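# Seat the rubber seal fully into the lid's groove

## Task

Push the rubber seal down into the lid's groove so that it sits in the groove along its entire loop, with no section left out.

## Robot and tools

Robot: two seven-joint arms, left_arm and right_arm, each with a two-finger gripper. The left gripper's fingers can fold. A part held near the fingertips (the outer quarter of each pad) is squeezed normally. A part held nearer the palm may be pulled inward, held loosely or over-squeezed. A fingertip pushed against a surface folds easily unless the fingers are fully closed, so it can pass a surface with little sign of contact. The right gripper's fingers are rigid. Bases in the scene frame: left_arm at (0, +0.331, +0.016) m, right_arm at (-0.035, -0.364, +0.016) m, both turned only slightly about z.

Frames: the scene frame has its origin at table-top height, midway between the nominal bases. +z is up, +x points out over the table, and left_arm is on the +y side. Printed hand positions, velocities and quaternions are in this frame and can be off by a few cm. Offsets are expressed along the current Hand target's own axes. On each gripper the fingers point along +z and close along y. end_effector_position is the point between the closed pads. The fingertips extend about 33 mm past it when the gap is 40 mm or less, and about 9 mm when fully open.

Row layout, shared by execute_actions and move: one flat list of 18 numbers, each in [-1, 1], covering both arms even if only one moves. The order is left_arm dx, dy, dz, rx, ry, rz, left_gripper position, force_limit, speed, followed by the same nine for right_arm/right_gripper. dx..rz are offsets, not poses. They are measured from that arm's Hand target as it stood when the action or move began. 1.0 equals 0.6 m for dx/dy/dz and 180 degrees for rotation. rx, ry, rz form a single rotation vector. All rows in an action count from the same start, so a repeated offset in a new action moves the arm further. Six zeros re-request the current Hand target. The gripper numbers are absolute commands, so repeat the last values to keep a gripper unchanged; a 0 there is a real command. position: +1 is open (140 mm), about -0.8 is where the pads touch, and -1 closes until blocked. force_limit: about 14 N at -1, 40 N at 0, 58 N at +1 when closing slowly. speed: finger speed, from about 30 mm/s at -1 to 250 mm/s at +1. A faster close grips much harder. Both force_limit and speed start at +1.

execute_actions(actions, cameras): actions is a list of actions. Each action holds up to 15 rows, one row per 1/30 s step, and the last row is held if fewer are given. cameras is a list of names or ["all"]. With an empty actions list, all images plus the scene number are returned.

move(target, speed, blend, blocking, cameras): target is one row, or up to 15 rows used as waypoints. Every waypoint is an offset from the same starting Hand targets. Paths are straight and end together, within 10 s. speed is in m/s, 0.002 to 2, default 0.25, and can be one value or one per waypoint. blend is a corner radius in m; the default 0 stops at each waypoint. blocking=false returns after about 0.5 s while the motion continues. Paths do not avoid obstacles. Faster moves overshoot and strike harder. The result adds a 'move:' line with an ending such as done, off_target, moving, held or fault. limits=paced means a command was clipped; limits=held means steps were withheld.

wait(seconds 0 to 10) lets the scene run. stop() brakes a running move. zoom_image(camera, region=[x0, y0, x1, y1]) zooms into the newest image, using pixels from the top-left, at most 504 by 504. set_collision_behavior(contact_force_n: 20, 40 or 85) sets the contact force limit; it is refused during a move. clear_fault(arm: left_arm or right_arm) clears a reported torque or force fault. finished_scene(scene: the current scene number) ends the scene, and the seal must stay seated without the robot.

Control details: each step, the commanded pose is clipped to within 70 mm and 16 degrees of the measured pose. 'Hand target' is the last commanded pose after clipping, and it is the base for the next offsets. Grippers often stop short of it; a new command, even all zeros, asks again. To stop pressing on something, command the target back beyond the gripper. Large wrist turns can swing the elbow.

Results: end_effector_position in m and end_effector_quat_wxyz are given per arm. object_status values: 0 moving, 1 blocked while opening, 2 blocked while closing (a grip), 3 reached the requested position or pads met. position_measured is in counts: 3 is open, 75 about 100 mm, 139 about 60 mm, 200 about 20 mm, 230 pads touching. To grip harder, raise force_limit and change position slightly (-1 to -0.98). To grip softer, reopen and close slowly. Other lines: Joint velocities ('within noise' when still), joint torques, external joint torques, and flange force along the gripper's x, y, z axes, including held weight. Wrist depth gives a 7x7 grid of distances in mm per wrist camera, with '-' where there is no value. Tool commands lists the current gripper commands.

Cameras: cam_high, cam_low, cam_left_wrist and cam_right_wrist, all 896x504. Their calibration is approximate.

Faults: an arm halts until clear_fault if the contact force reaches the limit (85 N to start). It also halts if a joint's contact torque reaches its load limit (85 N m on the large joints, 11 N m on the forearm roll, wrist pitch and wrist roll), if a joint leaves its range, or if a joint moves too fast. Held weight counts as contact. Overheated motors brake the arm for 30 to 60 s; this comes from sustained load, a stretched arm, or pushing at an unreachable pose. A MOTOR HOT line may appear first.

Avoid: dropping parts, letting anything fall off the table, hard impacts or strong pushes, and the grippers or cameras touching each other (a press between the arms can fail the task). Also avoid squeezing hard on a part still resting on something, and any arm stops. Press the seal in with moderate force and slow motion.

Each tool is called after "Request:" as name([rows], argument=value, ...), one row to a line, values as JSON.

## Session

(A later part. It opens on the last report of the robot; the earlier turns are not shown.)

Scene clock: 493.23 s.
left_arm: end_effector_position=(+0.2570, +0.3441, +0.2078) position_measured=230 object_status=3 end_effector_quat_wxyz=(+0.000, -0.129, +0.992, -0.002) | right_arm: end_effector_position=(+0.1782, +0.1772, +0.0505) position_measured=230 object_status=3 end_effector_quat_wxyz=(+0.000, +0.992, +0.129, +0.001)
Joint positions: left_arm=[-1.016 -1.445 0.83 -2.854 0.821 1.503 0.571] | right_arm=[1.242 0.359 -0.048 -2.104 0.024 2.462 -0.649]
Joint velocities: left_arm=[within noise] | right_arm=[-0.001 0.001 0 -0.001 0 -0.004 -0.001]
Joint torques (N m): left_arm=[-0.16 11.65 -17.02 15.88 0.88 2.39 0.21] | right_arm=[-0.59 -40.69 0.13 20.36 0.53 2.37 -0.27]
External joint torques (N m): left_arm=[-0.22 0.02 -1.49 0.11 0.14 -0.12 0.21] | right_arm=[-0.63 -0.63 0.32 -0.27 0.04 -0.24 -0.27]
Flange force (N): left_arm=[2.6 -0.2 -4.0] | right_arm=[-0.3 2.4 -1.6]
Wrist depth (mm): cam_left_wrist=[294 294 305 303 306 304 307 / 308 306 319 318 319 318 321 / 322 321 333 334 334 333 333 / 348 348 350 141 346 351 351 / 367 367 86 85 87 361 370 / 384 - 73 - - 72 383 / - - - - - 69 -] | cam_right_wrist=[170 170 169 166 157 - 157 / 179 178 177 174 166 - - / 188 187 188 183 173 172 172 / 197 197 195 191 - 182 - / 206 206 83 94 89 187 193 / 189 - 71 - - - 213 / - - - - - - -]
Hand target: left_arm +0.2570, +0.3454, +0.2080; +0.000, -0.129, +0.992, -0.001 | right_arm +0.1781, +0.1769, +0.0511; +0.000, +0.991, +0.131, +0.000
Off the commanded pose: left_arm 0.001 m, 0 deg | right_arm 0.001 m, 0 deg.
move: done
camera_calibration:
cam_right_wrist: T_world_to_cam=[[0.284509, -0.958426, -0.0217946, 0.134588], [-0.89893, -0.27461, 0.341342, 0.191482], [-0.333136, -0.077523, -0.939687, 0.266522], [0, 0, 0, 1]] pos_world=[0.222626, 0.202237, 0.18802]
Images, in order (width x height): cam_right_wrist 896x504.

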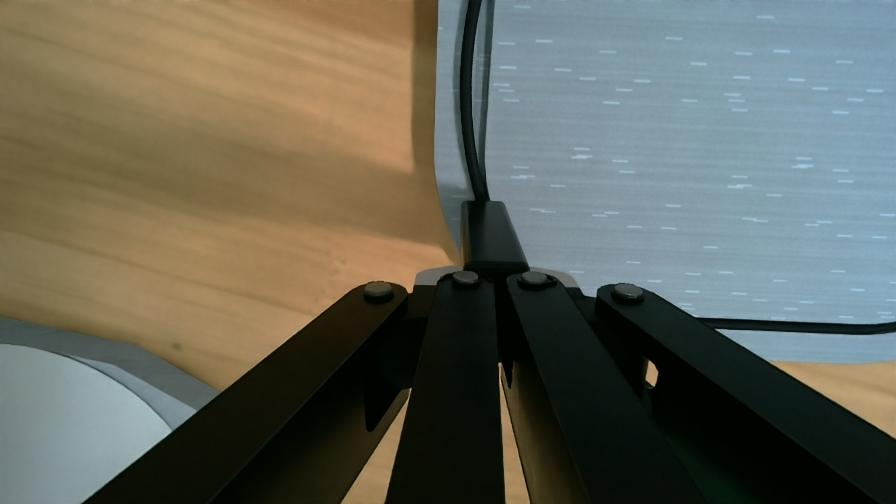

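Request:
move([
  [0,0,0,0,0,0,-1,-1,-1,0.0199,-0.0058,0,0,0,0,-1,-1,-1],
  [0,0,0,0,0,0,-1,-1,-1,0.0199,-0.0058,0.0165,0,0,0,-1,-1,-1],
  [0,0,0,0,0,0,-1,-1,-1,0.0199,-0.0058,0,0,0,0,-1,-1,-1],
  [0,0,0,0,0,0,-1,-1,-1,0.0405,-0.0078,0,0,0,0,-1,-1,-1],
  [0,0,0,0,0,0,-1,-1,-1,0.0405,-0.0078,0.0165,0,0,0,-1,-1,-1],
  [0,0,0,0,0,0,-1,-1,-1,0.0405,-0.0078,0,0,0,0,-1,-1,-1],
], speed=0.06, blend=[0.003,0,0.003,0.003,0,0], cameras=["cam_right_wrist"])

Scene clock: 500.23 s.
left_arm: end_effector_position=(+0.2570, +0.3441, +0.2078) position_measured=230 object_status=3 end_effector_quat_wxyz=(+0.000, -0.129, +0.992, -0.002) | right_arm: end_effector_position=(+0.1996, +0.1888, +0.0505) position_measured=230 object_status=3 end_effector_quat_wxyz=(+0.000, +0.992, +0.128, +0.000)
Joint positions: left_arm=[-1.016 -1.445 0.83 -2.854 0.821 1.503 0.571] | right_arm=[1.207 0.403 -0.04 -2.031 0.024 2.434 -0.676]
Joint velocities: left_arm=[within noise] | right_arm=[0.001 0 0 0 0 -0.004 0.002]
Joint torques (N m): left_arm=[-0.14 11.67 -16.99 15.87 0.88 2.37 0.17] | right_arm=[-0.65 -42.54 -0.3 20.72 0.58 2.41 -0.29]
External joint torques (N m): left_arm=[-0.14 -0.02 -1.48 0.12 0.15 -0.14 0.17] | right_arm=[-0.6 -0.58 -0.08 -0.45 0.06 -0.23 -0.29]
Flange force (N): left_arm=[2.7 0.0 -4.0] | right_arm=[-0.6 3.0 -1.4]
Wrist depth (mm): cam_left_wrist=[296 293 305 303 304 306 306 / 306 308 319 319 320 320 318 / 321 322 334 333 332 334 335 / 350 350 349 141 346 351 351 / 369 368 86 85 87 363 367 / 383 - 73 - - 72 386 / - - - - - 69 -] | cam_right_wrist=[170 170 169 167 - 156 - / 179 178 177 175 - - - / 188 187 188 182 - - - / 198 197 196 139 - - - / 209 208 83 94 89 187 - / 204 - 71 - - - 201 / - - - - - - -]
Hand target: left_arm +0.2570, +0.3454, +0.2080; +0.000, -0.129, +0.992, -0.001 | right_arm +0.2004, +0.1877, +0.0510; +0.000, +0.991, +0.131, +0.000
Off the commanded pose: left_arm 0.001 m, 0 deg | right_arm 0.001 m, 0 deg.
move: done
camera_calibration:
cam_right_wrist: T_world_to_cam=[[0.283904, -0.958574, -0.0230915, 0.139692], [-0.898646, -0.2744, 0.342256, 0.213719], [-0.334414, -0.076417, -0.939323, 0.27461], [0, 0, 0, 1]] pos_world=[0.244232, 0.213535, 0.188026]
Images, in order (width x height): cam_right_wrist 896x504.

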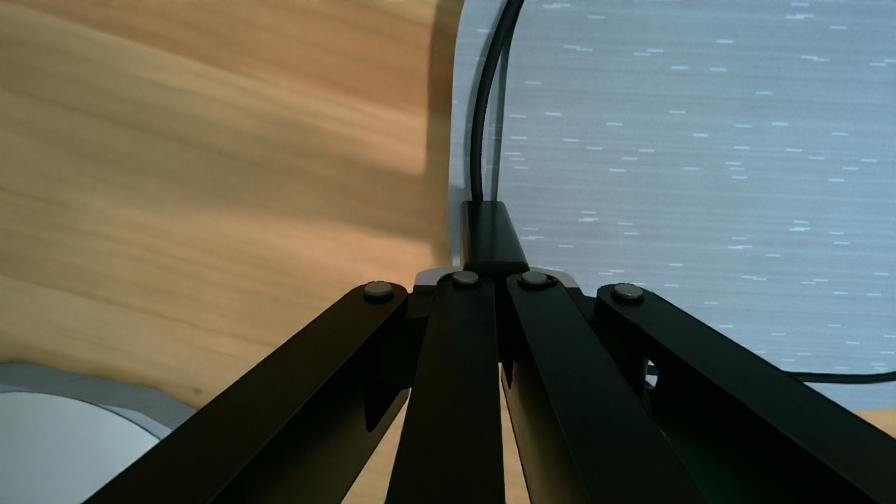

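Request:
move([
  [0,0,0,0,0,0,-1,-1,-1,-0.0206,-0.006,0,0,0,0,-1,-1,-1],
  [0,0,0,0,0,0,-1,-1,-1,-0.0206,-0.006,0.0093,0,0,0,-1,-1,-1],
  [0,0,0,0,0,0,-1,-1,-1,-0.0216,0.005,0.0093,0,0,0,-1,-1,-1],
  [0,0,0,0,0,0,-1,-1,-1,-0.0216,0.003,0.0165,0,0,0,-1,-1,-1],
  [0,0,0,0,0,0,-1,-1,-1,-0.0216,0.003,0,0,0,0,-1,-1,-1],
  [0,0,0,0,0,0,-1,-1,-1,0,-0.0075,0,0,0,0,-1,-1,-1],
  [0,0,0,0,0,0,-1,-1,-1,0,-0.0075,0.0093,0,0,0,-1,-1,-1],
  [0,0,0,0,0,0,-1,-1,-1,0,0.004,0.0093,0,0,0,-1,-1,-1],
  [0,0,0,0,0,0,-1,-1,-1,0,0.002,0.0165,0,0,0,-1,-1,-1],
  [0,0,0,0,0,0,-1,-1,-1,0,0.002,0,0,0,0,-1,-1,-1],
], speed=0.05, blend=[0.002,0.001,0.001,0,0.003,0.003,0.001,0.001,0,0], cameras=["cam_right_wrist"])

Scene clock: 515.87 s.
left_arm: end_effector_position=(+0.2570, +0.3441, +0.2078) position_measured=230 object_status=3 end_effector_quat_wxyz=(+0.000, -0.129, +0.992, -0.002) | right_arm: end_effector_position=(+0.2003, +0.1873, +0.0505) position_measured=230 object_status=3 end_effector_quat_wxyz=(+0.000, +0.992, +0.128, +0.000)
Joint positions: left_arm=[-1.016 -1.445 0.83 -2.854 0.821 1.503 0.571] | right_arm=[1.207 0.401 -0.042 -2.035 0.024 2.436 -0.677]
Joint velocities: left_arm=[within noise] | right_arm=[-0.001 0 0 0.001 0 -0.004 0]
Joint torques (N m): left_arm=[-0.23 11.67 -17.03 15.88 0.86 2.38 0.19] | right_arm=[-0.59 -42.42 -0.13 20.64 0.57 2.44 -0.31]
External joint torques (N m): left_arm=[-0.29 0.03 -1.49 0.14 0.12 -0.12 0.19] | right_arm=[-0.55 -0.72 0.1 -0.36 0.06 -0.18 -0.31]
Flange force (N): left_arm=[2.4 -0.5 -4.2] | right_arm=[-0.8 3.0 -1.6]
Wrist depth (mm): cam_left_wrist=[297 281 303 305 305 305 305 / 306 307 318 318 319 319 319 / 321 321 332 332 333 332 336 / 350 347 349 141 347 351 350 / 367 369 86 85 87 360 367 / 383 - 73 - - 72 385 / - - - - - 69 -] | cam_right_wrist=[170 170 169 167 - - - / 179 178 177 174 164 - - / 187 187 187 182 - - 172 / 198 197 196 191 - - - / 209 208 83 95 89 - - / 212 - 71 - - - - / - - - - - - -]
Hand target: left_arm +0.2570, +0.3454, +0.2080; +0.000, -0.129, +0.992, -0.001 | right_arm +0.2007, +0.1866, +0.0511; +0.000, +0.991, +0.131, +0.000
Off the commanded pose: left_arm 0.001 m, 0 deg | right_arm 0.001 m, 0 deg.
move: done; blend cut to 0.0028 m at target 6
camera_calibration:
cam_right_wrist: T_world_to_cam=[[0.283526, -0.958697, -0.0226248, 0.138185], [-0.89891, -0.273915, 0.341951, 0.213984], [-0.334025, -0.0766147, -0.939445, 0.274704], [0, 0, 0, 1]] pos_world=[0.244931, 0.212137, 0.188024]
Images, in order (width x height): cam_right_wrist 896x504.

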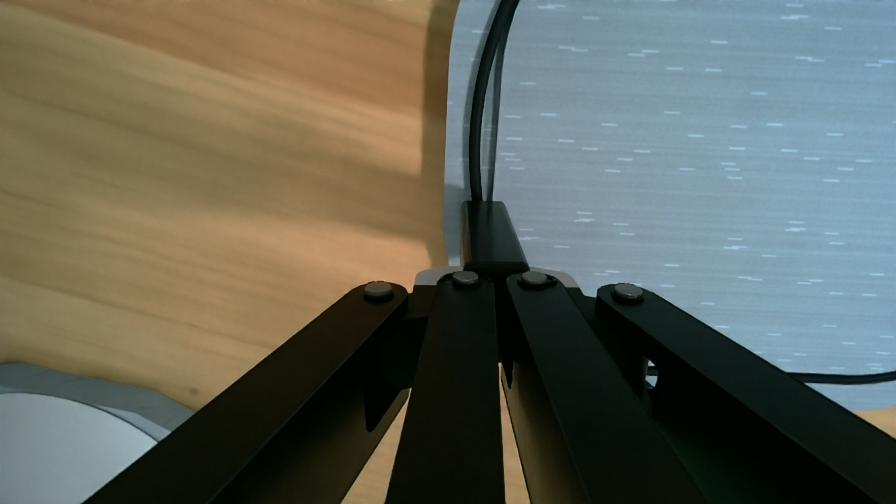

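Request:
move(target=[0,0,0,0,0,0,-1,-1,-1,-0.1,0.1,-0.1,0,0,0,-1,-1,-1], cameras=["cam_right_wrist"])

Request:
zoom_image(camera="cam_right_wrist", region=[150, 0, 500, 250])

Scene clock: 522.53 s.
left_arm: end_effector_position=(+0.2570, +0.3441, +0.2078) position_measured=230 object_status=3 end_effector_quat_wxyz=(+0.000, -0.129, +0.992, -0.002) | right_arm: end_effector_position=(+0.1591, +0.1137, +0.1108) position_measured=230 object_status=3 end_effector_quat_wxyz=(-0.001, +0.991, +0.132, -0.001)
Joint positions: left_arm=[-1.016 -1.445 0.83 -2.854 0.821 1.503 0.571] | right_arm=[1.223 0.08 -0.041 -2.321 0.009 2.402 -0.659]
Joint velocities: left_arm=[within noise] | right_arm=[-0.001 -0.001 0.002 -0.001 -0.001 -0.002 0.004]
Joint torques (N m): left_arm=[-0.14 11.62 -17 15.87 0.88 2.38 0.2] | right_arm=[0.1 -32.75 -0.13 20.64 0.23 2.42 0.31]
External joint torques (N m): left_arm=[-0.16 -0.01 -1.47 0.13 0.14 -0.13 0.2] | right_arm=[0.1 -0.86 -0.11 -0.73 -0.29 -0.19 0.31]
Flange force (N): left_arm=[2.7 0.0 -4.0] | right_arm=[-3.4 3.3 -1.7]
Wrist depth (mm): cam_left_wrist=[293 294 304 305 305 304 305 / 307 306 318 318 318 320 319 / 321 321 333 333 333 334 334 / 351 348 349 141 346 352 349 / 368 368 86 85 87 361 368 / 383 - 73 - - 72 385 / - - - - - 69 -] | cam_right_wrist=[225 224 219 - - 210 - / 236 235 234 - - 217 231 / 248 247 246 236 - - 241 / 243 259 259 139 255 257 254 / 230 269 83 93 89 263 268 / 216 - 71 - - - 280 / - - - - - - -]
Hand target: left_arm +0.2570, +0.3454, +0.2080; +0.000, -0.129, +0.992, -0.001 | right_arm +0.1583, +0.1131, +0.1111; +0.000, +0.991, +0.131, +0.000
Off the commanded pose: left_arm 0.001 m, 0 deg | right_arm 0.001 m, 0 deg.
move: done
camera_calibration:
cam_right_wrist: T_world_to_cam=[[0.291011, -0.956399, -0.024748, 0.0794572], [-0.895741, -0.281459, 0.344135, 0.136279], [-0.336096, -0.0779794, -0.938594, 0.312348], [0, 0, 0, 1]] pos_world=[0.203927, 0.138707, 0.248236]
Images, in order (width x height): cam_right_wrist 896x504.

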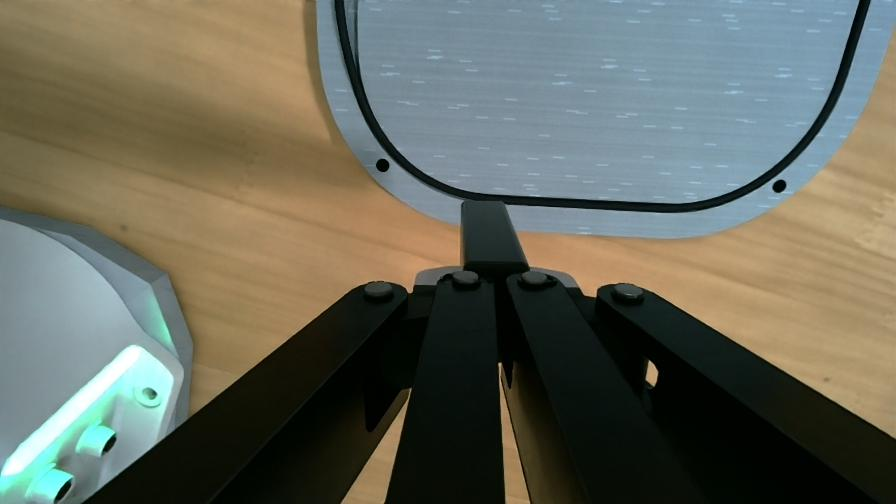

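Scaled by 1.440.

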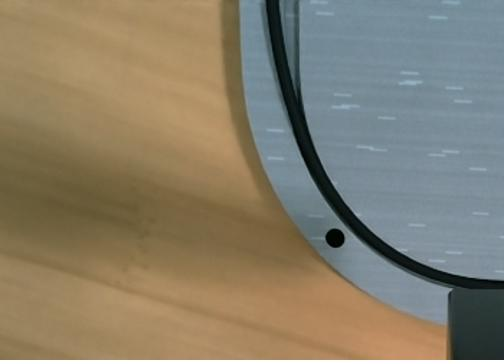

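Request:
move([
  [0,0,0,0,0,0,-1,-1,-1,0.084,-0.107,0.1,0,0,0,-1,-1,-1],
  [0,0,0,0,0,0,-1,-1,-1,0.084,-0.107,0.1143,0,0,0,-1,-1,-1],
  [0,0,0,0,0,0,-1,-1,-1,0.085,-0.091,0.1143,0,0,0,-1,-1,-1],
  [0,0,0,0,0,0,-1,-1,-1,0.084,-0.098,0.1,0,0,0,-1,-1,-1],
  [0,0,0,0,0,0,-1,-1,-1,0.1,-0.109,0.1,0,0,0,-1,-1,-1],
  [0,0,0,0,0,0,-1,-1,-1,0.1,-0.109,0.1143,0,0,0,-1,-1,-1],
  [0,0,0,0,0,0,-1,-1,-1,0.1,-0.089,0.1143,0,0,0,-1,-1,-1],
  [0,0,0,0,0,0,-1,-1,-1,0.1,-0.098,0.1,0,0,0,-1,-1,-1],
], speed=[0.1,0.05,0.04,0.05,0.05,0.05,0.04,0.05], blend=[0.003,0.001,0.001,0.002,0.003,0.001,0.001,0], cameras=["cam_right_wrist"])

Scene clock: 536.87 s.
left_arm: end_effector_position=(+0.2570, +0.3441, +0.2078) position_measured=230 object_status=3 end_effector_quat_wxyz=(+0.000, -0.129, +0.992, -0.002) | right_arm: end_effector_position=(+0.2014, +0.1853, +0.0503) position_measured=230 object_status=3 end_effector_quat_wxyz=(+0.000, +0.992, +0.128, +0.000)
Joint positions: left_arm=[-1.016 -1.445 0.83 -2.854 0.821 1.503 0.571] | right_arm=[1.193 0.398 -0.031 -2.039 0.018 2.437 -0.675]
Joint velocities: left_arm=[within noise] | right_arm=[0 0.002 0 -0.001 0.001 -0.004 -0.001]
Joint torques (N m): left_arm=[-0.19 11.65 -17 15.88 0.88 2.38 0.19] | right_arm=[-0.23 -42.16 0.34 20.89 0.57 2.5 -0.19]
External joint torques (N m): left_arm=[-0.15 0.02 -1.46 0.17 0.15 -0.13 0.19] | right_arm=[-0.15 -0.5 0.45 -0.12 0.06 -0.12 -0.2]
Flange force (N): left_arm=[2.4 -0.1 -4.0] | right_arm=[-0.6 1.4 -1.1]
Wrist depth (mm): cam_left_wrist=[293 250 304 303 304 304 305 / 307 306 317 318 319 319 320 / 321 321 333 333 332 333 336 / 350 349 350 141 346 350 349 / 367 368 86 86 87 361 370 / 382 - 73 - - 72 385 / - - - - - 69 -] | cam_right_wrist=[170 169 169 166 - 157 156 / 178 178 177 176 - - - / 187 187 188 183 - - - / 198 197 196 139 - 179 180 / 208 207 83 - 89 - - / 211 - 71 - - - 201 / - - - - - - -]
Hand target: left_arm +0.2570, +0.3454, +0.2080; +0.000, -0.129, +0.992, -0.001 | right_arm +0.2010, +0.1854, +0.0511; +0.000, +0.991, +0.131, +0.000
Off the commanded pose: left_arm 0.001 m, 0 deg | right_arm 0.001 m, 0 deg.
move: done
camera_calibration:
cam_right_wrist: T_world_to_cam=[[0.282663, -0.958963, -0.0221939, 0.13621], [-0.899072, -0.272932, 0.342314, 0.21438], [-0.334323, -0.0768054, -0.939324, 0.274864], [0, 0, 0, 1]] pos_world=[0.246134, 0.210242, 0.187824]
Images, in order (width x height): cam_right_wrist 896x504.

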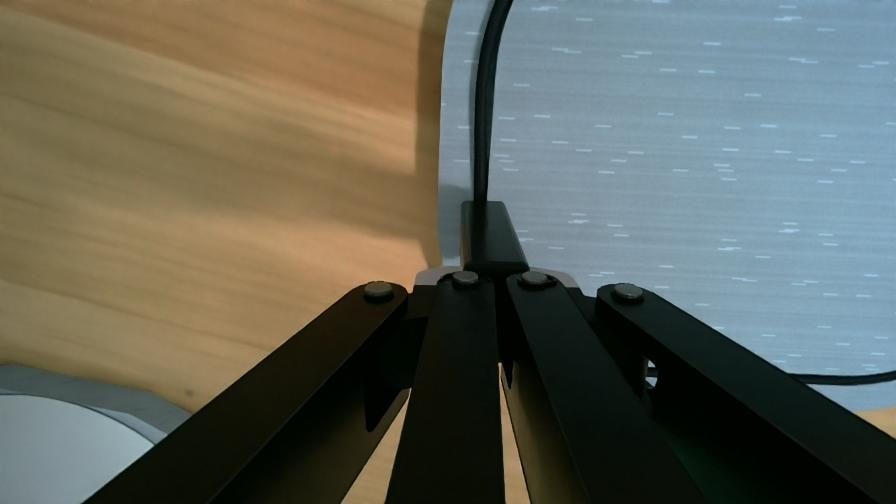

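Request:
move([
  [0,0,0.0165,0,0,0,-1,-1,-1,0,0,0.0165,0,0,0,-1,-1,-1],
  [0,0,0,0,0,0,-1,-1,-1,0,0,0,0,0,0,-1,-1,-1],
  [0,0,0,0,0,0,-1,-1,-1,0.02,-0.01,0,0,0,0,-1,-1,-1],
  [0,0,0,0,0,0,-1,-1,-1,0.02,-0.01,0.0143,0,0,0,-1,-1,-1],
  [0,0,0,0,0,0,-1,-1,-1,0.02,0.007,0.0143,0,0,0,-1,-1,-1],
  [0,0,0,0,0,0,-1,-1,-1,0.02,0,0,0,0,0,-1,-1,-1],
  [0,0,0,0,0,0,-1,-1,-1,0.02,0,0.0165,0,0,0,-1,-1,-1],
  [0,0,0,0,0,0,-1,-1,-1,0.02,0,0,0,0,0,-1,-1,-1],
], speed=0.05, blend=[0,0.002,0.002,0.001,0.001,0.002,0,0], cameras=["cam_right_wrist"])

Scene clock: 545.10 s.
left_arm: end_effector_position=(+0.2580, +0.3447, +0.2079) position_measured=230 object_status=3 end_effector_quat_wxyz=(+0.002, -0.129, +0.992, -0.002) | right_arm: end_effector_position=(+0.2125, +0.1890, +0.0505) position_measured=230 object_status=3 end_effector_quat_wxyz=(+0.000, +0.992, +0.127, +0.000)
Joint positions: left_arm=[-1.015 -1.449 0.832 -2.855 0.826 1.503 0.571] | right_arm=[1.175 0.417 -0.027 -2.009 0.018 2.426 -0.689]
Joint velocities: left_arm=[within noise] | right_arm=[0 0.001 -0.001 -0.001 -0.001 -0.003 0.001]
Joint torques (N m): left_arm=[-0.33 12.14 -17.45 16.19 0.36 2.2 0.14] | right_arm=[-0.22 -42.91 0.02 20.77 0.57 2.42 -0.29]
External joint torques (N m): left_arm=[-0.33 0.43 -1.92 0.53 -0.38 -0.31 0.14] | right_arm=[-0.26 -0.69 0 -0.34 0.05 -0.2 -0.29]
Flange force (N): left_arm=[2.6 -1.8 -7.8] | right_arm=[-1.0 2.7 -1.6]
Wrist depth (mm): cam_left_wrist=[218 221 303 305 304 305 306 / 304 307 317 319 319 318 320 / 321 321 333 333 334 333 334 / 350 350 350 141 347 352 350 / 367 367 86 86 87 360 368 / 388 - 73 - - 72 385 / - - - - - 69 -] | cam_right_wrist=[170 170 169 167 - - - / 179 178 177 173 - 164 163 / 187 187 187 182 - 172 - / 198 197 196 139 181 183 - / 209 207 83 95 89 187 - / 218 - 71 - - - - / - - - - - - -]
Hand target: left_arm +0.2570, +0.3454, +0.2080; +0.000, -0.129, +0.992, -0.001 | right_arm +0.2126, +0.1885, +0.0510; +0.000, +0.991, +0.131, +0.000
Off the commanded pose: left_arm 0.001 m, 0 deg | right_arm 0.001 m, 0 deg.
move: done
camera_calibration:
cam_right_wrist: T_world_to_cam=[[0.282057, -0.95912, -0.0230724, 0.136783], [-0.899031, -0.272629, 0.342661, 0.225142], [-0.334943, -0.0759072, -0.939176, 0.278881], [0, 0, 0, 1]] pos_world=[0.257238, 0.213741, 0.187927]
Images, in order (width x height): cam_right_wrist 896x504.

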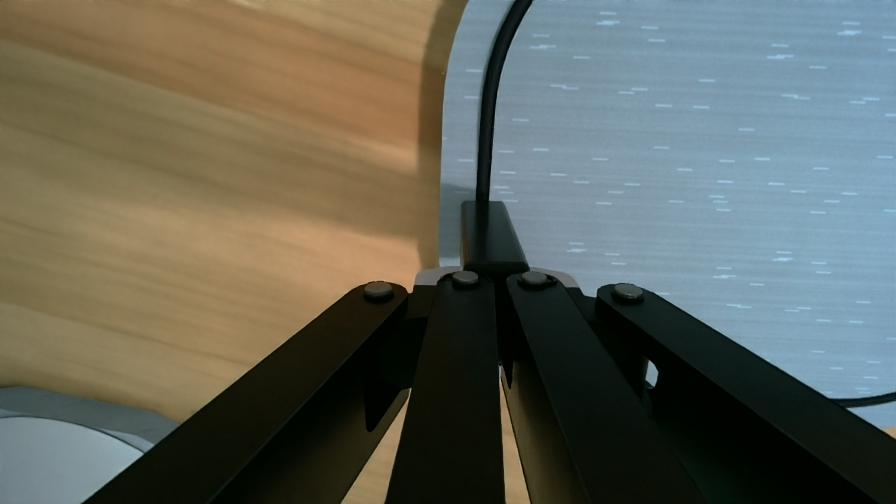

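Request:
move([
  [0,0,0,0,0,0,-1,-1,-1,0.02,0,0,0,0,0,-1,-1,-1],
  [0,0,0,0,0,0,-1,-1,-1,0.02,0,0.0165,0,0,0,-1,-1,-1],
  [0,0,0,0,0,0,-1,-1,-1,0.02,0,0,0,0,0,-1,-1,-1],
  [0,0,0,0,0,0,-1,-1,-1,0.04,0,0,0,0,0,-1,-1,-1],
  [0,0,0,0,0,0,-1,-1,-1,0.04,0,0.0165,0,0,0,-1,-1,-1],
  [0,0,0,0,0,0,-1,-1,-1,0.04,0,0,0,0,0,-1,-1,-1],
  [0,0,0,0,0,0,-1,-1,-1,0.06,0,0,0,0,0,-1,-1,-1],
  [0,0,0,0,0,0,-1,-1,-1,0.06,0,0.0165,0,0,0,-1,-1,-1],
  [0,0,0,0,0,0,-1,-1,-1,0.06,0,0,0,0,0,-1,-1,-1],
], speed=0.06, blend=[0.003,0,0.003,0.003,0,0.003,0.003,0,0], cameras=["cam_right_wrist"])

Scene clock: 552.87 s.
left_arm: end_effector_position=(+0.2580, +0.3447, +0.2079) position_measured=230 object_status=3 end_effector_quat_wxyz=(+0.002, -0.129, +0.992, -0.002) | right_arm: end_effector_position=(+0.2468, +0.1986, +0.0505) position_measured=230 object_status=3 end_effector_quat_wxyz=(+0.000, +0.992, +0.128, +0.000)
Joint positions: left_arm=[-1.015 -1.449 0.832 -2.855 0.826 1.503 0.571] | right_arm=[1.128 0.475 -0.025 -1.912 0.018 2.387 -0.732]
Joint velocities: left_arm=[within noise] | right_arm=[0 -0.001 0 0.002 -0.001 -0.005 -0.002]
Joint torques (N m): left_arm=[-0.33 12.14 -17.46 16.18 0.32 2.21 0.11] | right_arm=[-0.45 -44.96 0.01 21.24 0.58 2.43 -0.27]
External joint torques (N m): left_arm=[-0.29 0.41 -1.87 0.54 -0.41 -0.32 0.11] | right_arm=[-0.6 -0.4 -0.14 -0.49 0.04 -0.23 -0.27]
Flange force (N): left_arm=[2.6 -1.7 -7.7] | right_arm=[-0.8 2.9 -1.0]
Wrist depth (mm): cam_left_wrist=[289 291 303 303 303 305 306 / 125 143 318 318 319 319 320 / 323 321 333 333 334 333 334 / 348 350 349 141 346 349 350 / 365 368 86 85 87 362 368 / - - 73 - - 72 386 / - - - - - 69 -] | cam_right_wrist=[170 170 169 168 158 157 157 / 178 178 177 175 164 - 165 / 187 187 188 182 - - - / 198 197 196 139 - - - / 209 208 83 95 89 187 - / 221 - 71 - - - 198 / - - - - - - -]
Hand target: left_arm +0.2570, +0.3454, +0.2080; +0.000, -0.129, +0.992, -0.001 | right_arm +0.2473, +0.1978, +0.0510; +0.000, +0.991, +0.131, +0.000
Off the commanded pose: left_arm 0.001 m, 0 deg | right_arm 0.001 m, 0 deg.
move: done
camera_calibration:
cam_right_wrist: T_world_to_cam=[[0.282389, -0.959016, -0.0233272, 0.136243], [-0.898894, -0.273021, 0.342709, 0.258633], [-0.335032, -0.0758085, -0.939152, 0.291099], [0, 0, 0, 1]] pos_world=[0.291538, 0.223339, 0.187928]
Images, in order (width x height): cam_right_wrist 896x504.

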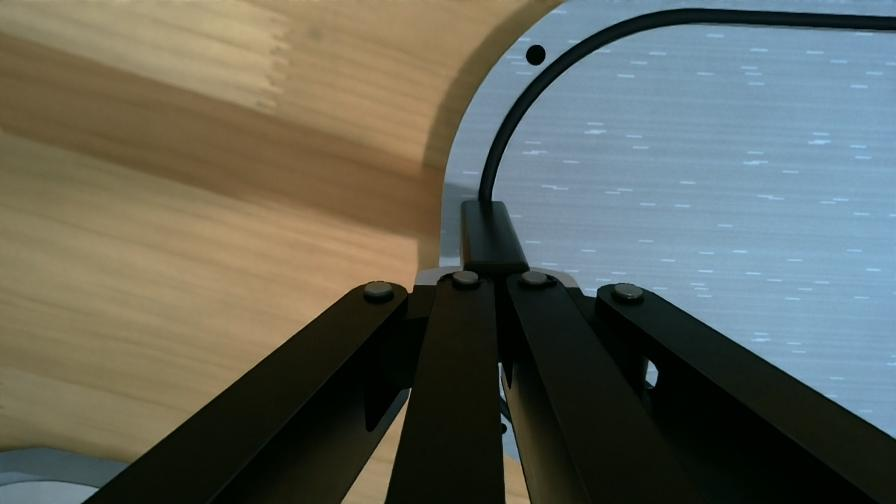

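Request:
move([
  [0,0,0,0,0,0,-1,-1,-1,0.0133,0,0,0,0,0,-1,-1,-1],
  [0,0,0,0,0,0,-1,-1,-1,0.0133,0,0.0165,0,0,0,-1,-1,-1],
  [0,0,0,0,0,0,-1,-1,-1,0.0133,0,0,0,0,0,-1,-1,-1],
  [0,0,0,0,0,0,-1,-1,-1,0.034,0.002,0,0,0,0,-1,-1,-1],
  [0,0,0,0,0,0,-1,-1,-1,0.034,0.002,0.0165,0,0,0,-1,-1,-1],
  [0,0,0,0,0,0,-1,-1,-1,0.034,0.002,0,0,0,0,-1,-1,-1],
  [0,0,0,0,0,0,-1,-1,-1,0.0538,0.0078,0,0,0,0,-1,-1,-1],
  [0,0,0,0,0,0,-1,-1,-1,0.0538,0.0078,0.0165,0,0,0,-1,-1,-1],
  [0,0,0,0,0,0,-1,-1,-1,0.0538,0.0078,0,0,0,0,-1,-1,-1],
], speed=0.06, blend=[0.003,0,0.003,0.003,0,0.003,0.003,0,0])

Request:
move([
  [0,0,0,0,0,0,-1,-1,-1,0.0185,0.0097,0,0,0,0,-1,-1,-1],
  [0,0,0,0,0,0,-1,-1,-1,0.0185,0.0097,0.0165,0,0,0,-1,-1,-1],
  [0,0,0,0,0,0,-1,-1,-1,0.0185,0.0097,0,0,0,0,-1,-1,-1],
  [0,0,0,0,0,0,-1,-1,-1,0.0362,0.0239,0,0,0,0,-1,-1,-1],
  [0,0,0,0,0,0,-1,-1,-1,0.0362,0.0239,0.0165,0,0,0,-1,-1,-1],
  [0,0,0,0,0,0,-1,-1,-1,0.0362,0.0239,0,0,0,0,-1,-1,-1],
  [0,0,0,0,0,0,-1,-1,-1,0.0504,0.0415,0,0,0,0,-1,-1,-1],
  [0,0,0,0,0,0,-1,-1,-1,0.0504,0.0415,0.0165,0,0,0,-1,-1,-1],
  [0,0,0,0,0,0,-1,-1,-1,0.0504,0.0415,0,0,0,0,-1,-1,-1],
], speed=0.06, blend=[0.003,0,0.003,0.003,0,0.003,0.003,0,0], cameras=["cam_right_wrist"])

Scene clock: 567.33 s.
left_arm: end_effector_position=(+0.2580, +0.3447, +0.2079) position_measured=230 object_status=3 end_effector_quat_wxyz=(+0.002, -0.129, +0.992, -0.002) | right_arm: end_effector_position=(+0.2790, +0.2027, +0.0505) position_measured=230 object_status=3 end_effector_quat_wxyz=(-0.001, +0.992, +0.127, +0.000)
Joint positions: left_arm=[-1.015 -1.449 0.832 -2.855 0.826 1.503 0.571] | right_arm=[1.084 0.523 -0.023 -1.831 0.018 2.355 -0.774]
Joint velocities: left_arm=[within noise] | right_arm=[0.001 0 0.001 0 0 -0.004 -0.002]
Joint torques (N m): left_arm=[-0.31 12.13 -17.45 16.18 0.33 2.22 0.13] | right_arm=[-0.36 -46.58 0.02 21.61 0.6 2.38 -0.27]
External joint torques (N m): left_arm=[-0.3 0.43 -1.89 0.53 -0.4 -0.31 0.13] | right_arm=[-0.46 -0.44 -0.14 -0.41 0.04 -0.26 -0.27]
Flange force (N): left_arm=[2.6 -1.8 -7.7] | right_arm=[-1.0 2.6 -1.1]
Wrist depth (mm): cam_left_wrist=[294 294 304 304 304 304 305 / 307 307 318 318 318 320 318 / 140 159 334 334 332 333 334 / 131 350 349 141 347 350 350 / 370 367 86 85 87 362 369 / 391 - 73 - - 72 386 / - - - - - 69 -] | cam_right_wrist=[171 170 170 169 168 168 167 / 179 178 178 176 166 - 163 / 188 187 188 184 - 172 - / 198 197 196 139 - - - / 209 208 83 95 89 - - / 222 - 71 - - - - / - - - - - - -]
Hand target: left_arm +0.2570, +0.3454, +0.2080; +0.000, -0.129, +0.992, -0.001 | right_arm +0.2797, +0.2017, +0.0510; +0.000, +0.991, +0.131, +0.000
Off the commanded pose: left_arm 0.001 m, 0 deg | right_arm 0.001 m, 0 deg.
move: done

Scene clock: 570.50 s.
left_arm: end_effector_position=(+0.2580, +0.3447, +0.2079) position_measured=230 object_status=3 end_effector_quat_wxyz=(+0.002, -0.129, +0.992, -0.002) | right_arm: end_effector_position=(+0.3152, +0.1862, +0.0505) position_measured=230 object_status=3 end_effector_quat_wxyz=(-0.001, +0.992, +0.127, +0.000)
Joint positions: left_arm=[-1.015 -1.449 0.832 -2.855 0.826 1.503 0.571] | right_arm=[1.023 0.534 -0.022 -1.811 0.018 2.346 -0.833]
Joint velocities: left_arm=[within noise] | right_arm=[0 -0.001 0 -0.001 0 -0.005 -0.002]
Joint torques (N m): left_arm=[-0.32 12.15 -17.51 16.23 0.33 2.21 0.12] | right_arm=[-0.24 -46.97 -0.01 21.64 0.65 2.43 -0.23]
External joint torques (N m): left_arm=[-0.32 0.41 -1.99 0.57 -0.42 -0.31 0.13] | right_arm=[-0.06 -0.76 0.06 -0.31 0.08 -0.18 -0.23]
Flange force (N): left_arm=[2.8 -1.8 -8.1] | right_arm=[-1.9 2.4 -1.5]
Wrist depth (mm): cam_left_wrist=[295 293 306 305 304 305 304 / 307 306 316 318 318 318 318 / 321 319 333 333 334 331 334 / 190 215 349 141 346 350 351 / 155 366 86 86 87 362 367 / 389 - 73 - - 72 383 / - - - - - 69 -] | cam_right_wrist=[170 170 169 169 168 167 167 / 179 178 177 176 176 175 175 / 188 187 188 184 176 177 179 / 198 197 196 139 182 - - / 209 208 83 94 89 84 194 / 221 - 71 - - - - / - - - - - - -]
Hand target: left_arm +0.2570, +0.3454, +0.2080; +0.000, -0.129, +0.992, -0.001 | right_arm +0.3154, +0.1855, +0.0510; +0.000, +0.991, +0.131, +0.000
Off the commanded pose: left_arm 0.001 m, 0 deg | right_arm 0.001 m, 0 deg.
move: done
camera_calibration:
cam_right_wrist: T_world_to_cam=[[0.280863, -0.959453, -0.023802, 0.105646], [-0.899216, -0.271736, 0.342884, 0.316577], [-0.335448, -0.0749002, -0.939076, 0.313142], [0, 0, 0, 1]] pos_world=[0.360043, 0.210842, 0.18803]
Images, in order (width x height): cam_right_wrist 896x504.

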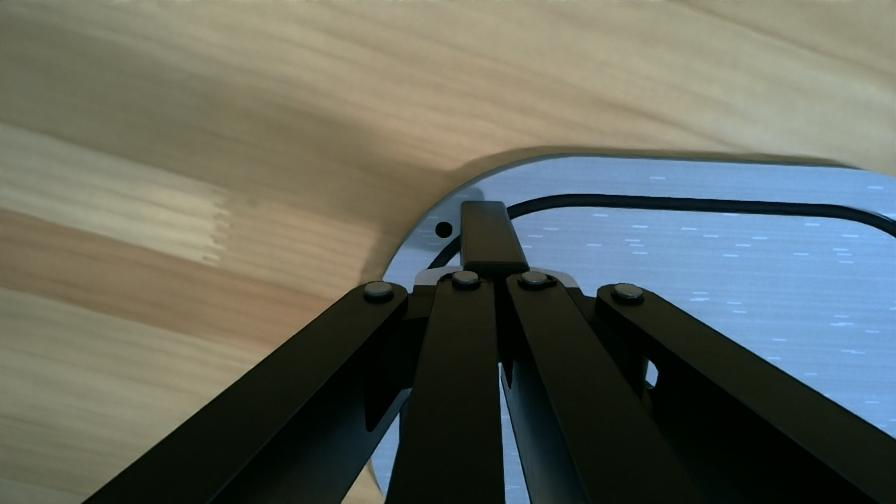

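Request:
move([
  [0,0,0,0,0,0,-1,-1,-1,0.0096,0.0185,0,0,0,0,-1,-1,-1],
  [0,0,0,0,0,0,-1,-1,-1,0.0096,0.0185,0.0165,0,0,0,-1,-1,-1],
  [0,0,0,0,0,0,-1,-1,-1,0.0096,0.0185,0,0,0,0,-1,-1,-1],
  [0,0,0,0,0,0,-1,-1,-1,0.0155,0.0384,0,0,0,0,-1,-1,-1],
  [0,0,0,0,0,0,-1,-1,-1,0.0155,0.0384,0.0165,0,0,0,-1,-1,-1],
  [0,0,0,0,0,0,-1,-1,-1,0.0155,0.0384,0,0,0,0,-1,-1,-1],
  [0,0,0,0,0,0,-1,-1,-1,0.0175,0.059,0,0,0,0,-1,-1,-1],
  [0,0,0,0,0,0,-1,-1,-1,0.0175,0.059,0.0165,0,0,0,-1,-1,-1],
  [0,0,0,0,0,0,-1,-1,-1,0.0175,0.059,0,0,0,0,-1,-1,-1],
], speed=0.06, blend=[0.003,0,0.003,0.003,0,0.003,0.003,0,0])

Request:
move([
  [0,0,0,0,0,0,-1,-1,-1,0,0.02,0,0,0,0,-1,-1,-1],
  [0,0,0,0,0,0,-1,-1,-1,0,0.02,0.0165,0,0,0,-1,-1,-1],
  [0,0,0,0,0,0,-1,-1,-1,0,0.02,0,0,0,0,-1,-1,-1],
  [0,0,0,0,0,0,-1,-1,-1,-0.08,0.15,-0.35,0,0,0,-1,-1,-1],
], speed=[0.06,0.06,0.06,0.2], blend=[0.003,0,0.003,0], cameras=["cam_right_wrist","cam_high"])

Request:
zoom_image(camera="cam_right_wrist", region=[150, 0, 600, 270])

Request:
zoom_image(camera="cam_high", region=[450, 205, 560, 290])

Scene clock: 582.93 s.
left_arm: end_effector_position=(+0.2580, +0.3447, +0.2079) position_measured=230 object_status=3 end_effector_quat_wxyz=(+0.002, -0.129, +0.992, -0.002) | right_arm: end_effector_position=(+0.3344, +0.1549, +0.0505) position_measured=230 object_status=3 end_effector_quat_wxyz=(-0.001, +0.992, +0.127, +0.000)
Joint positions: left_arm=[-1.015 -1.449 0.832 -2.855 0.826 1.503 0.571] | right_arm=[0.972 0.494 -0.023 -1.879 0.017 2.374 -0.885]
Joint velocities: left_arm=[within noise] | right_arm=[-0.001 0 -0.001 -0.001 0 -0.005 -0.001]
Joint torques (N m): left_arm=[-0.34 12.17 -17.48 16.18 0.32 2.21 0.13] | right_arm=[-0.29 -45.66 -0.01 21.39 0.62 2.39 -0.3]
External joint torques (N m): left_arm=[-0.37 0.48 -1.94 0.46 -0.42 -0.31 0.13] | right_arm=[-0.31 -0.67 -0.09 -0.33 0.06 -0.24 -0.3]
Flange force (N): left_arm=[2.6 -2.1 -7.9] | right_arm=[-1.5 2.5 -1.6]
Wrist depth (mm): cam_left_wrist=[293 294 304 304 305 303 305 / 307 307 318 319 318 319 320 / 320 318 334 332 332 333 334 / 217 349 350 140 348 349 349 / 171 367 86 86 87 362 369 / 387 - 73 - - 72 384 / - - - - - 69 -] | cam_right_wrist=[170 170 169 168 168 167 167 / 179 178 177 176 176 175 175 / 188 187 187 182 183 181 183 / 198 197 194 126 184 182 184 / 209 208 83 94 89 187 189 / 221 - 71 - - - - / - - - - - - -]
Hand target: left_arm +0.2570, +0.3454, +0.2080; +0.000, -0.129, +0.992, -0.001 | right_arm +0.3347, +0.1540, +0.0511; +0.000, +0.991, +0.131, +0.000
Off the commanded pose: left_arm 0.001 m, 0 deg | right_arm 0.001 m, 0 deg.
move: done

Scene clock: 585.80 s.
left_arm: end_effector_position=(+0.2580, +0.3447, +0.2079) position_measured=230 object_status=3 end_effector_quat_wxyz=(+0.002, -0.129, +0.992, -0.002) | right_arm: end_effector_position=(+0.3108, +0.0573, +0.2620) position_measured=230 object_status=3 end_effector_quat_wxyz=(-0.002, +0.992, +0.127, +0.000)
Joint positions: left_arm=[-1.015 -1.449 0.832 -2.855 0.826 1.503 0.571] | right_arm=[0.932 -0.03 -0.051 -2.035 0.002 2.009 -0.945]
Joint velocities: left_arm=[within noise] | right_arm=[0.001 -0.002 -0.001 0 0 -0.005 -0.002]
Joint torques (N m): left_arm=[-0.36 12.16 -17.5 16.23 0.33 2.22 0.15] | right_arm=[-0.25 -31.22 -0.48 23.74 0.42 2.44 -0.31]
External joint torques (N m): left_arm=[-0.37 0.45 -1.91 0.53 -0.41 -0.31 0.15] | right_arm=[-0.1 0.18 -0.34 -0.87 -0.31 -0.22 -0.31]
Flange force (N): left_arm=[2.5 -2.0 -7.9] | right_arm=[-1.4 2.2 1.1]
Wrist depth (mm): cam_left_wrist=[294 293 304 305 305 305 305 / 306 306 317 318 316 316 317 / 321 322 333 333 332 332 335 / 350 350 350 141 346 351 351 / 369 368 86 85 87 361 368 / 387 - 73 - - 72 385 / - - - - - 69 -] | cam_right_wrist=[361 360 358 358 356 354 355 / 378 376 361 - 369 372 370 / 396 396 - - 388 389 388 / 418 414 406 120 407 410 409 / 413 435 82 94 89 424 431 / 368 - 71 - - - 450 / - - - - - - -]
Hand target: left_arm +0.2570, +0.3454, +0.2080; +0.000, -0.129, +0.992, -0.001 | right_arm +0.3117, +0.0549, +0.2612; +0.000, +0.991, +0.131, +0.000
Off the commanded pose: left_arm 0.001 m, 0 deg | right_arm 0.003 m, 1 deg.
move: done
camera_calibration:
cam_right_wrist: T_world_to_cam=[[0.282179, -0.95898, -0.0270774, -0.011452], [-0.898885, -0.274148, 0.341832, 0.205426], [-0.335233, -0.0721183, -0.939371, 0.500408], [0, 0, 0, 1]] pos_world=[0.355639, 0.0814235, 0.399537]
Images, in order (width x height): cam_high 896x504, cam_right_wrist 896x504.

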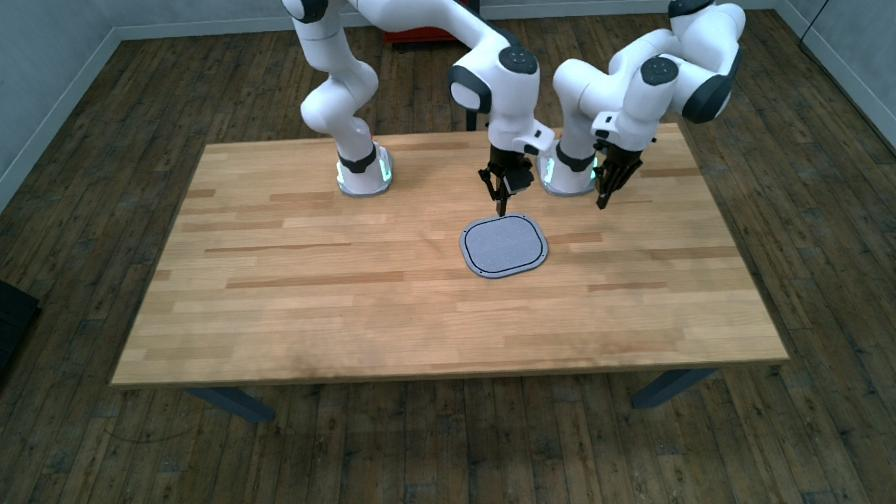

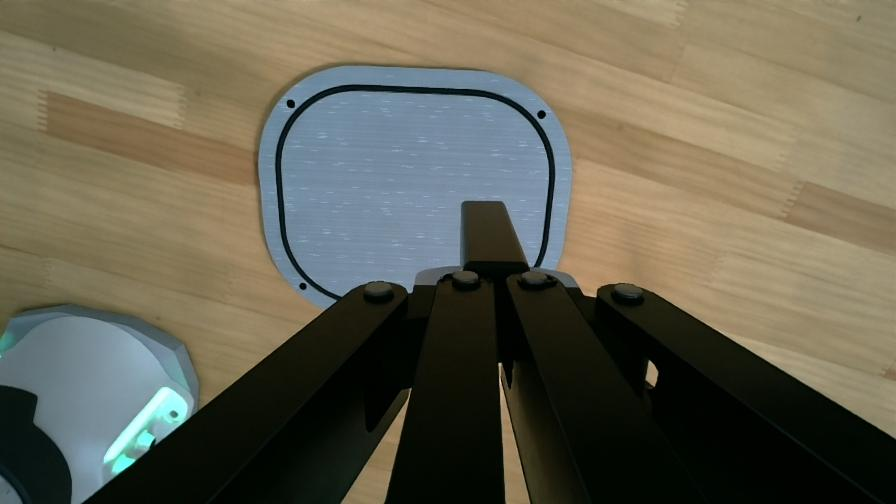

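Scaled by 1.120.

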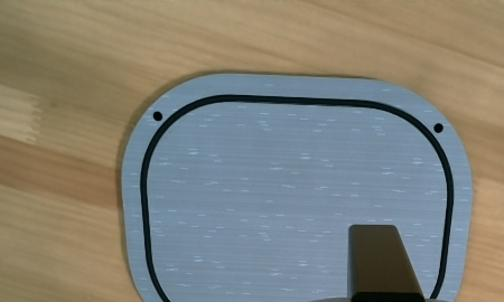

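Scaled by 4.582.

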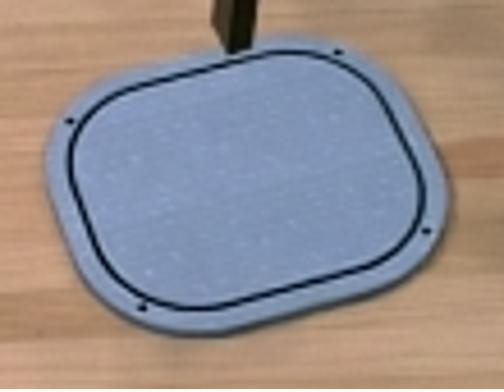

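Request:
move([
  [0,0,0,0,0,0,-1,-1,-1,-0.181,-0.244,0.34,0,0,0,-1,-1,-1],
  [0,0,0,0,0,0,-1,-1,-1,-0.181,-0.244,0.367,0,0,0,-1,-1,-1],
  [0,0,0,0,0,0,-1,-1,-1,-0.181,-0.244,0.35,0,0,0,-1,-1,-1],
  [0,0,0,0,0,0,-1,-1,-1,-0.1625,-0.254,0.35,0,0,0,-1,-1,-1],
  [0,0,0,0,0,0,-1,-1,-1,-0.1625,-0.254,0.367,0,0,0,-1,-1,-1],
  [0,0,0,0,0,0,-1,-1,-1,-0.1625,-0.254,0.35,0,0,0,-1,-1,-1],
  [0,0,0,0,0,0,-1,-1,-1,-0.1425,-0.26,0.35,0,0,0,-1,-1,-1],
  [0,0,0,0,0,0,-1,-1,-1,-0.1425,-0.26,0.367,0,0,0,-1,-1,-1],
  [0,0,0,0,0,0,-1,-1,-1,-0.1425,-0.26,0.35,0,0,0,-1,-1,-1],
], speed=[0.18,0.05,0.06,0.06,0.06,0.06,0.06,0.06,0.06], blend=[0.003,0,0.003,0.003,0,0.003,0.003,0,0])

Request:
move([
  [0,0,0,0,0,0,-1,-1,-1,0.0206,0.002,0,0,0,0,-1,-1,-1],
  [0,0,0,0,0,0,-1,-1,-1,0.0206,0.002,0.0165,0,0,0,-1,-1,-1],
  [0,0,0,0,0,0,-1,-1,-1,0.0206,0.002,0,0,0,0,-1,-1,-1],
  [0,0,0,0,0,0,-1,-1,-1,0.0206,0.15,-0.3,0,0,0,-1,-1,-1],
], speed=[0.06,0.06,0.06,0.2], blend=[0.003,0,0.003,0], cameras=["cam_right_wrist","cam_high"])

Request:
zoom_image(camera="cam_right_wrist", region=[100, 0, 600, 300])

Request:
zoom_image(camera="cam_high", region=[450, 205, 560, 290])

Scene clock: 608.53 s.
left_arm: end_effector_position=(+0.2580, +0.3447, +0.2079) position_measured=230 object_status=3 end_effector_quat_wxyz=(+0.002, -0.129, +0.992, -0.002) | right_arm: end_effector_position=(+0.1879, +0.1839, +0.0505) position_measured=230 object_status=3 end_effector_quat_wxyz=(+0.000, +0.992, +0.128, +0.000)
Joint positions: left_arm=[-1.015 -1.449 0.832 -2.855 0.826 1.503 0.571] | right_arm=[1.145 0.382 0.039 -2.066 -0.022 2.448 -0.629]
Joint velocities: left_arm=[within noise] | right_arm=[-0.001 0 0.001 0.001 0 -0.004 -0.002]
Joint torques (N m): left_arm=[-0.28 12.16 -17.47 16.14 0.32 2.2 0.14] | right_arm=[-0.69 -41.45 0.74 20.5 0.57 2.33 -0.31]
External joint torques (N m): left_arm=[-0.29 0.4 -1.92 0.49 -0.41 -0.32 0.14] | right_arm=[-0.56 -0.62 0.05 -0.31 0.06 -0.28 -0.31]
Flange force (N): left_arm=[2.8 -1.6 -7.8] | right_arm=[-0.3 2.6 -1.8]
Wrist depth (mm): cam_left_wrist=[294 293 304 304 305 303 306 / 306 307 317 318 318 319 319 / 320 322 332 332 333 332 334 / 350 349 348 141 347 350 350 / 368 369 86 86 87 361 369 / 390 - 73 - - 72 386 / - - - - - 69 -] | cam_right_wrist=[170 170 169 165 - - 152 / 178 178 177 169 - - - / 187 187 188 182 173 172 - / 198 197 196 139 179 - - / 208 208 83 94 89 - - / 194 - 71 - - - 215 / - - - - - - -]
Hand target: left_arm +0.2570, +0.3454, +0.2080; +0.000, -0.129, +0.992, -0.001 | right_arm +0.1887, +0.1831, +0.0511; +0.000, +0.991, +0.131, +0.000
Off the commanded pose: left_arm 0.001 m, 0 deg | right_arm 0.001 m, 0 deg.
move: done

Scene clock: 611.43 s.
left_arm: end_effector_position=(+0.2580, +0.3447, +0.2079) position_measured=230 object_status=3 end_effector_quat_wxyz=(+0.002, -0.129, +0.992, -0.002) | right_arm: end_effector_position=(+0.2246, +0.1006, +0.2318) position_measured=230 object_status=3 end_effector_quat_wxyz=(+0.000, +0.992, +0.129, +0.002)
Joint positions: left_arm=[-1.015 -1.449 0.832 -2.855 0.826 1.503 0.571] | right_arm=[1.055 -0.043 0.007 -2.131 -0.004 2.09 -0.764]
Joint velocities: left_arm=[within noise] | right_arm=[-0.002 -0.001 0.001 -0.001 0 -0.001 -0.007]
Joint torques (N m): left_arm=[-0.29 12.16 -17.45 16.18 0.32 2.21 0.11] | right_arm=[-0.23 -30.51 -0.59 23.38 1.03 2.44 -0.29]
External joint torques (N m): left_arm=[-0.29 0.43 -1.91 0.53 -0.41 -0.31 0.11] | right_arm=[-0.21 0.1 -0.52 -0.88 0.35 -0.21 -0.29]
Flange force (N): left_arm=[2.6 -1.8 -7.8] | right_arm=[-1.0 2.8 0.9]
Wrist depth (mm): cam_left_wrist=[294 293 305 305 304 305 305 / 304 307 317 317 319 318 320 / 322 322 334 333 334 334 333 / 350 351 351 141 345 351 349 / 369 367 86 86 87 360 368 / 389 - 73 - - 72 384 / - - - - - 69 -] | cam_right_wrist=[334 332 334 - 322 326 329 / 348 347 343 335 342 342 343 / 367 365 363 - - 360 360 / 376 381 381 126 388 378 379 / 313 355 82 - 89 393 398 / 277 - 71 - - - 418 / - - - - - - -]
Hand target: left_arm +0.2570, +0.3454, +0.2080; +0.000, -0.129, +0.992, -0.001 | right_arm +0.2240, +0.0996, +0.2311; +0.000, +0.991, +0.131, +0.000
Off the commanded pose: left_arm 0.001 m, 0 deg | right_arm 0.001 m, 0 deg.
move: done
camera_calibration:
cam_right_wrist: T_world_to_cam=[[0.28462, -0.958403, -0.0213107, 0.0516391], [-0.900002, -0.2748, 0.338351, 0.151196], [-0.330133, -0.077122, -0.940778, 0.445979], [0, 0, 0, 1]] pos_world=[0.268612, 0.125435, 0.369511]
Images, in order (width x height): cam_high 896x504, cam_right_wrist 896x504.

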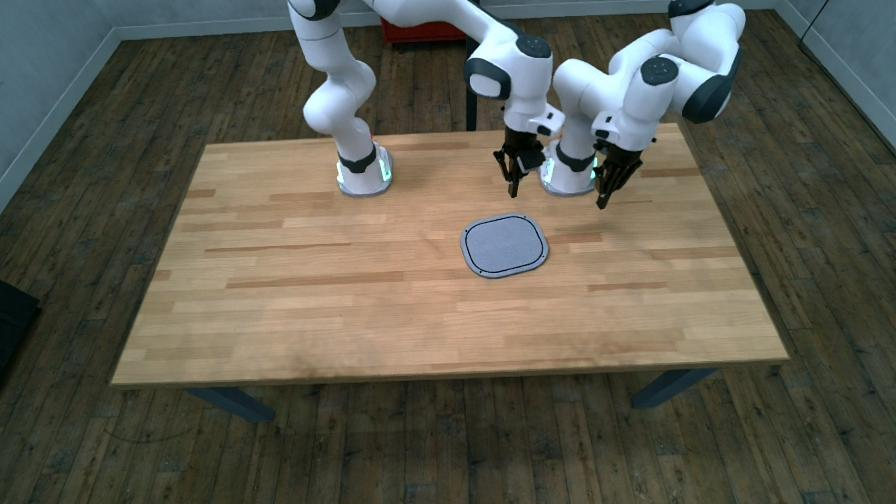

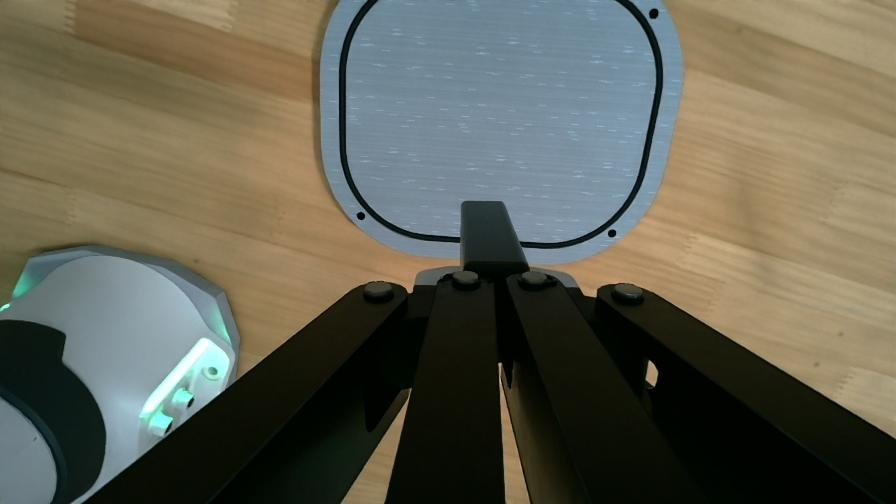

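Scaled by 1.008.

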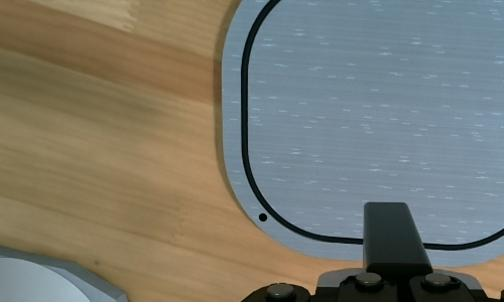

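Scaled by 4.582.

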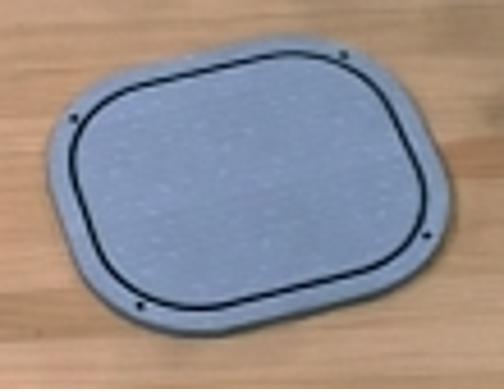

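Request:
finished_scene(scene=2)

The scene is finished: the task was done.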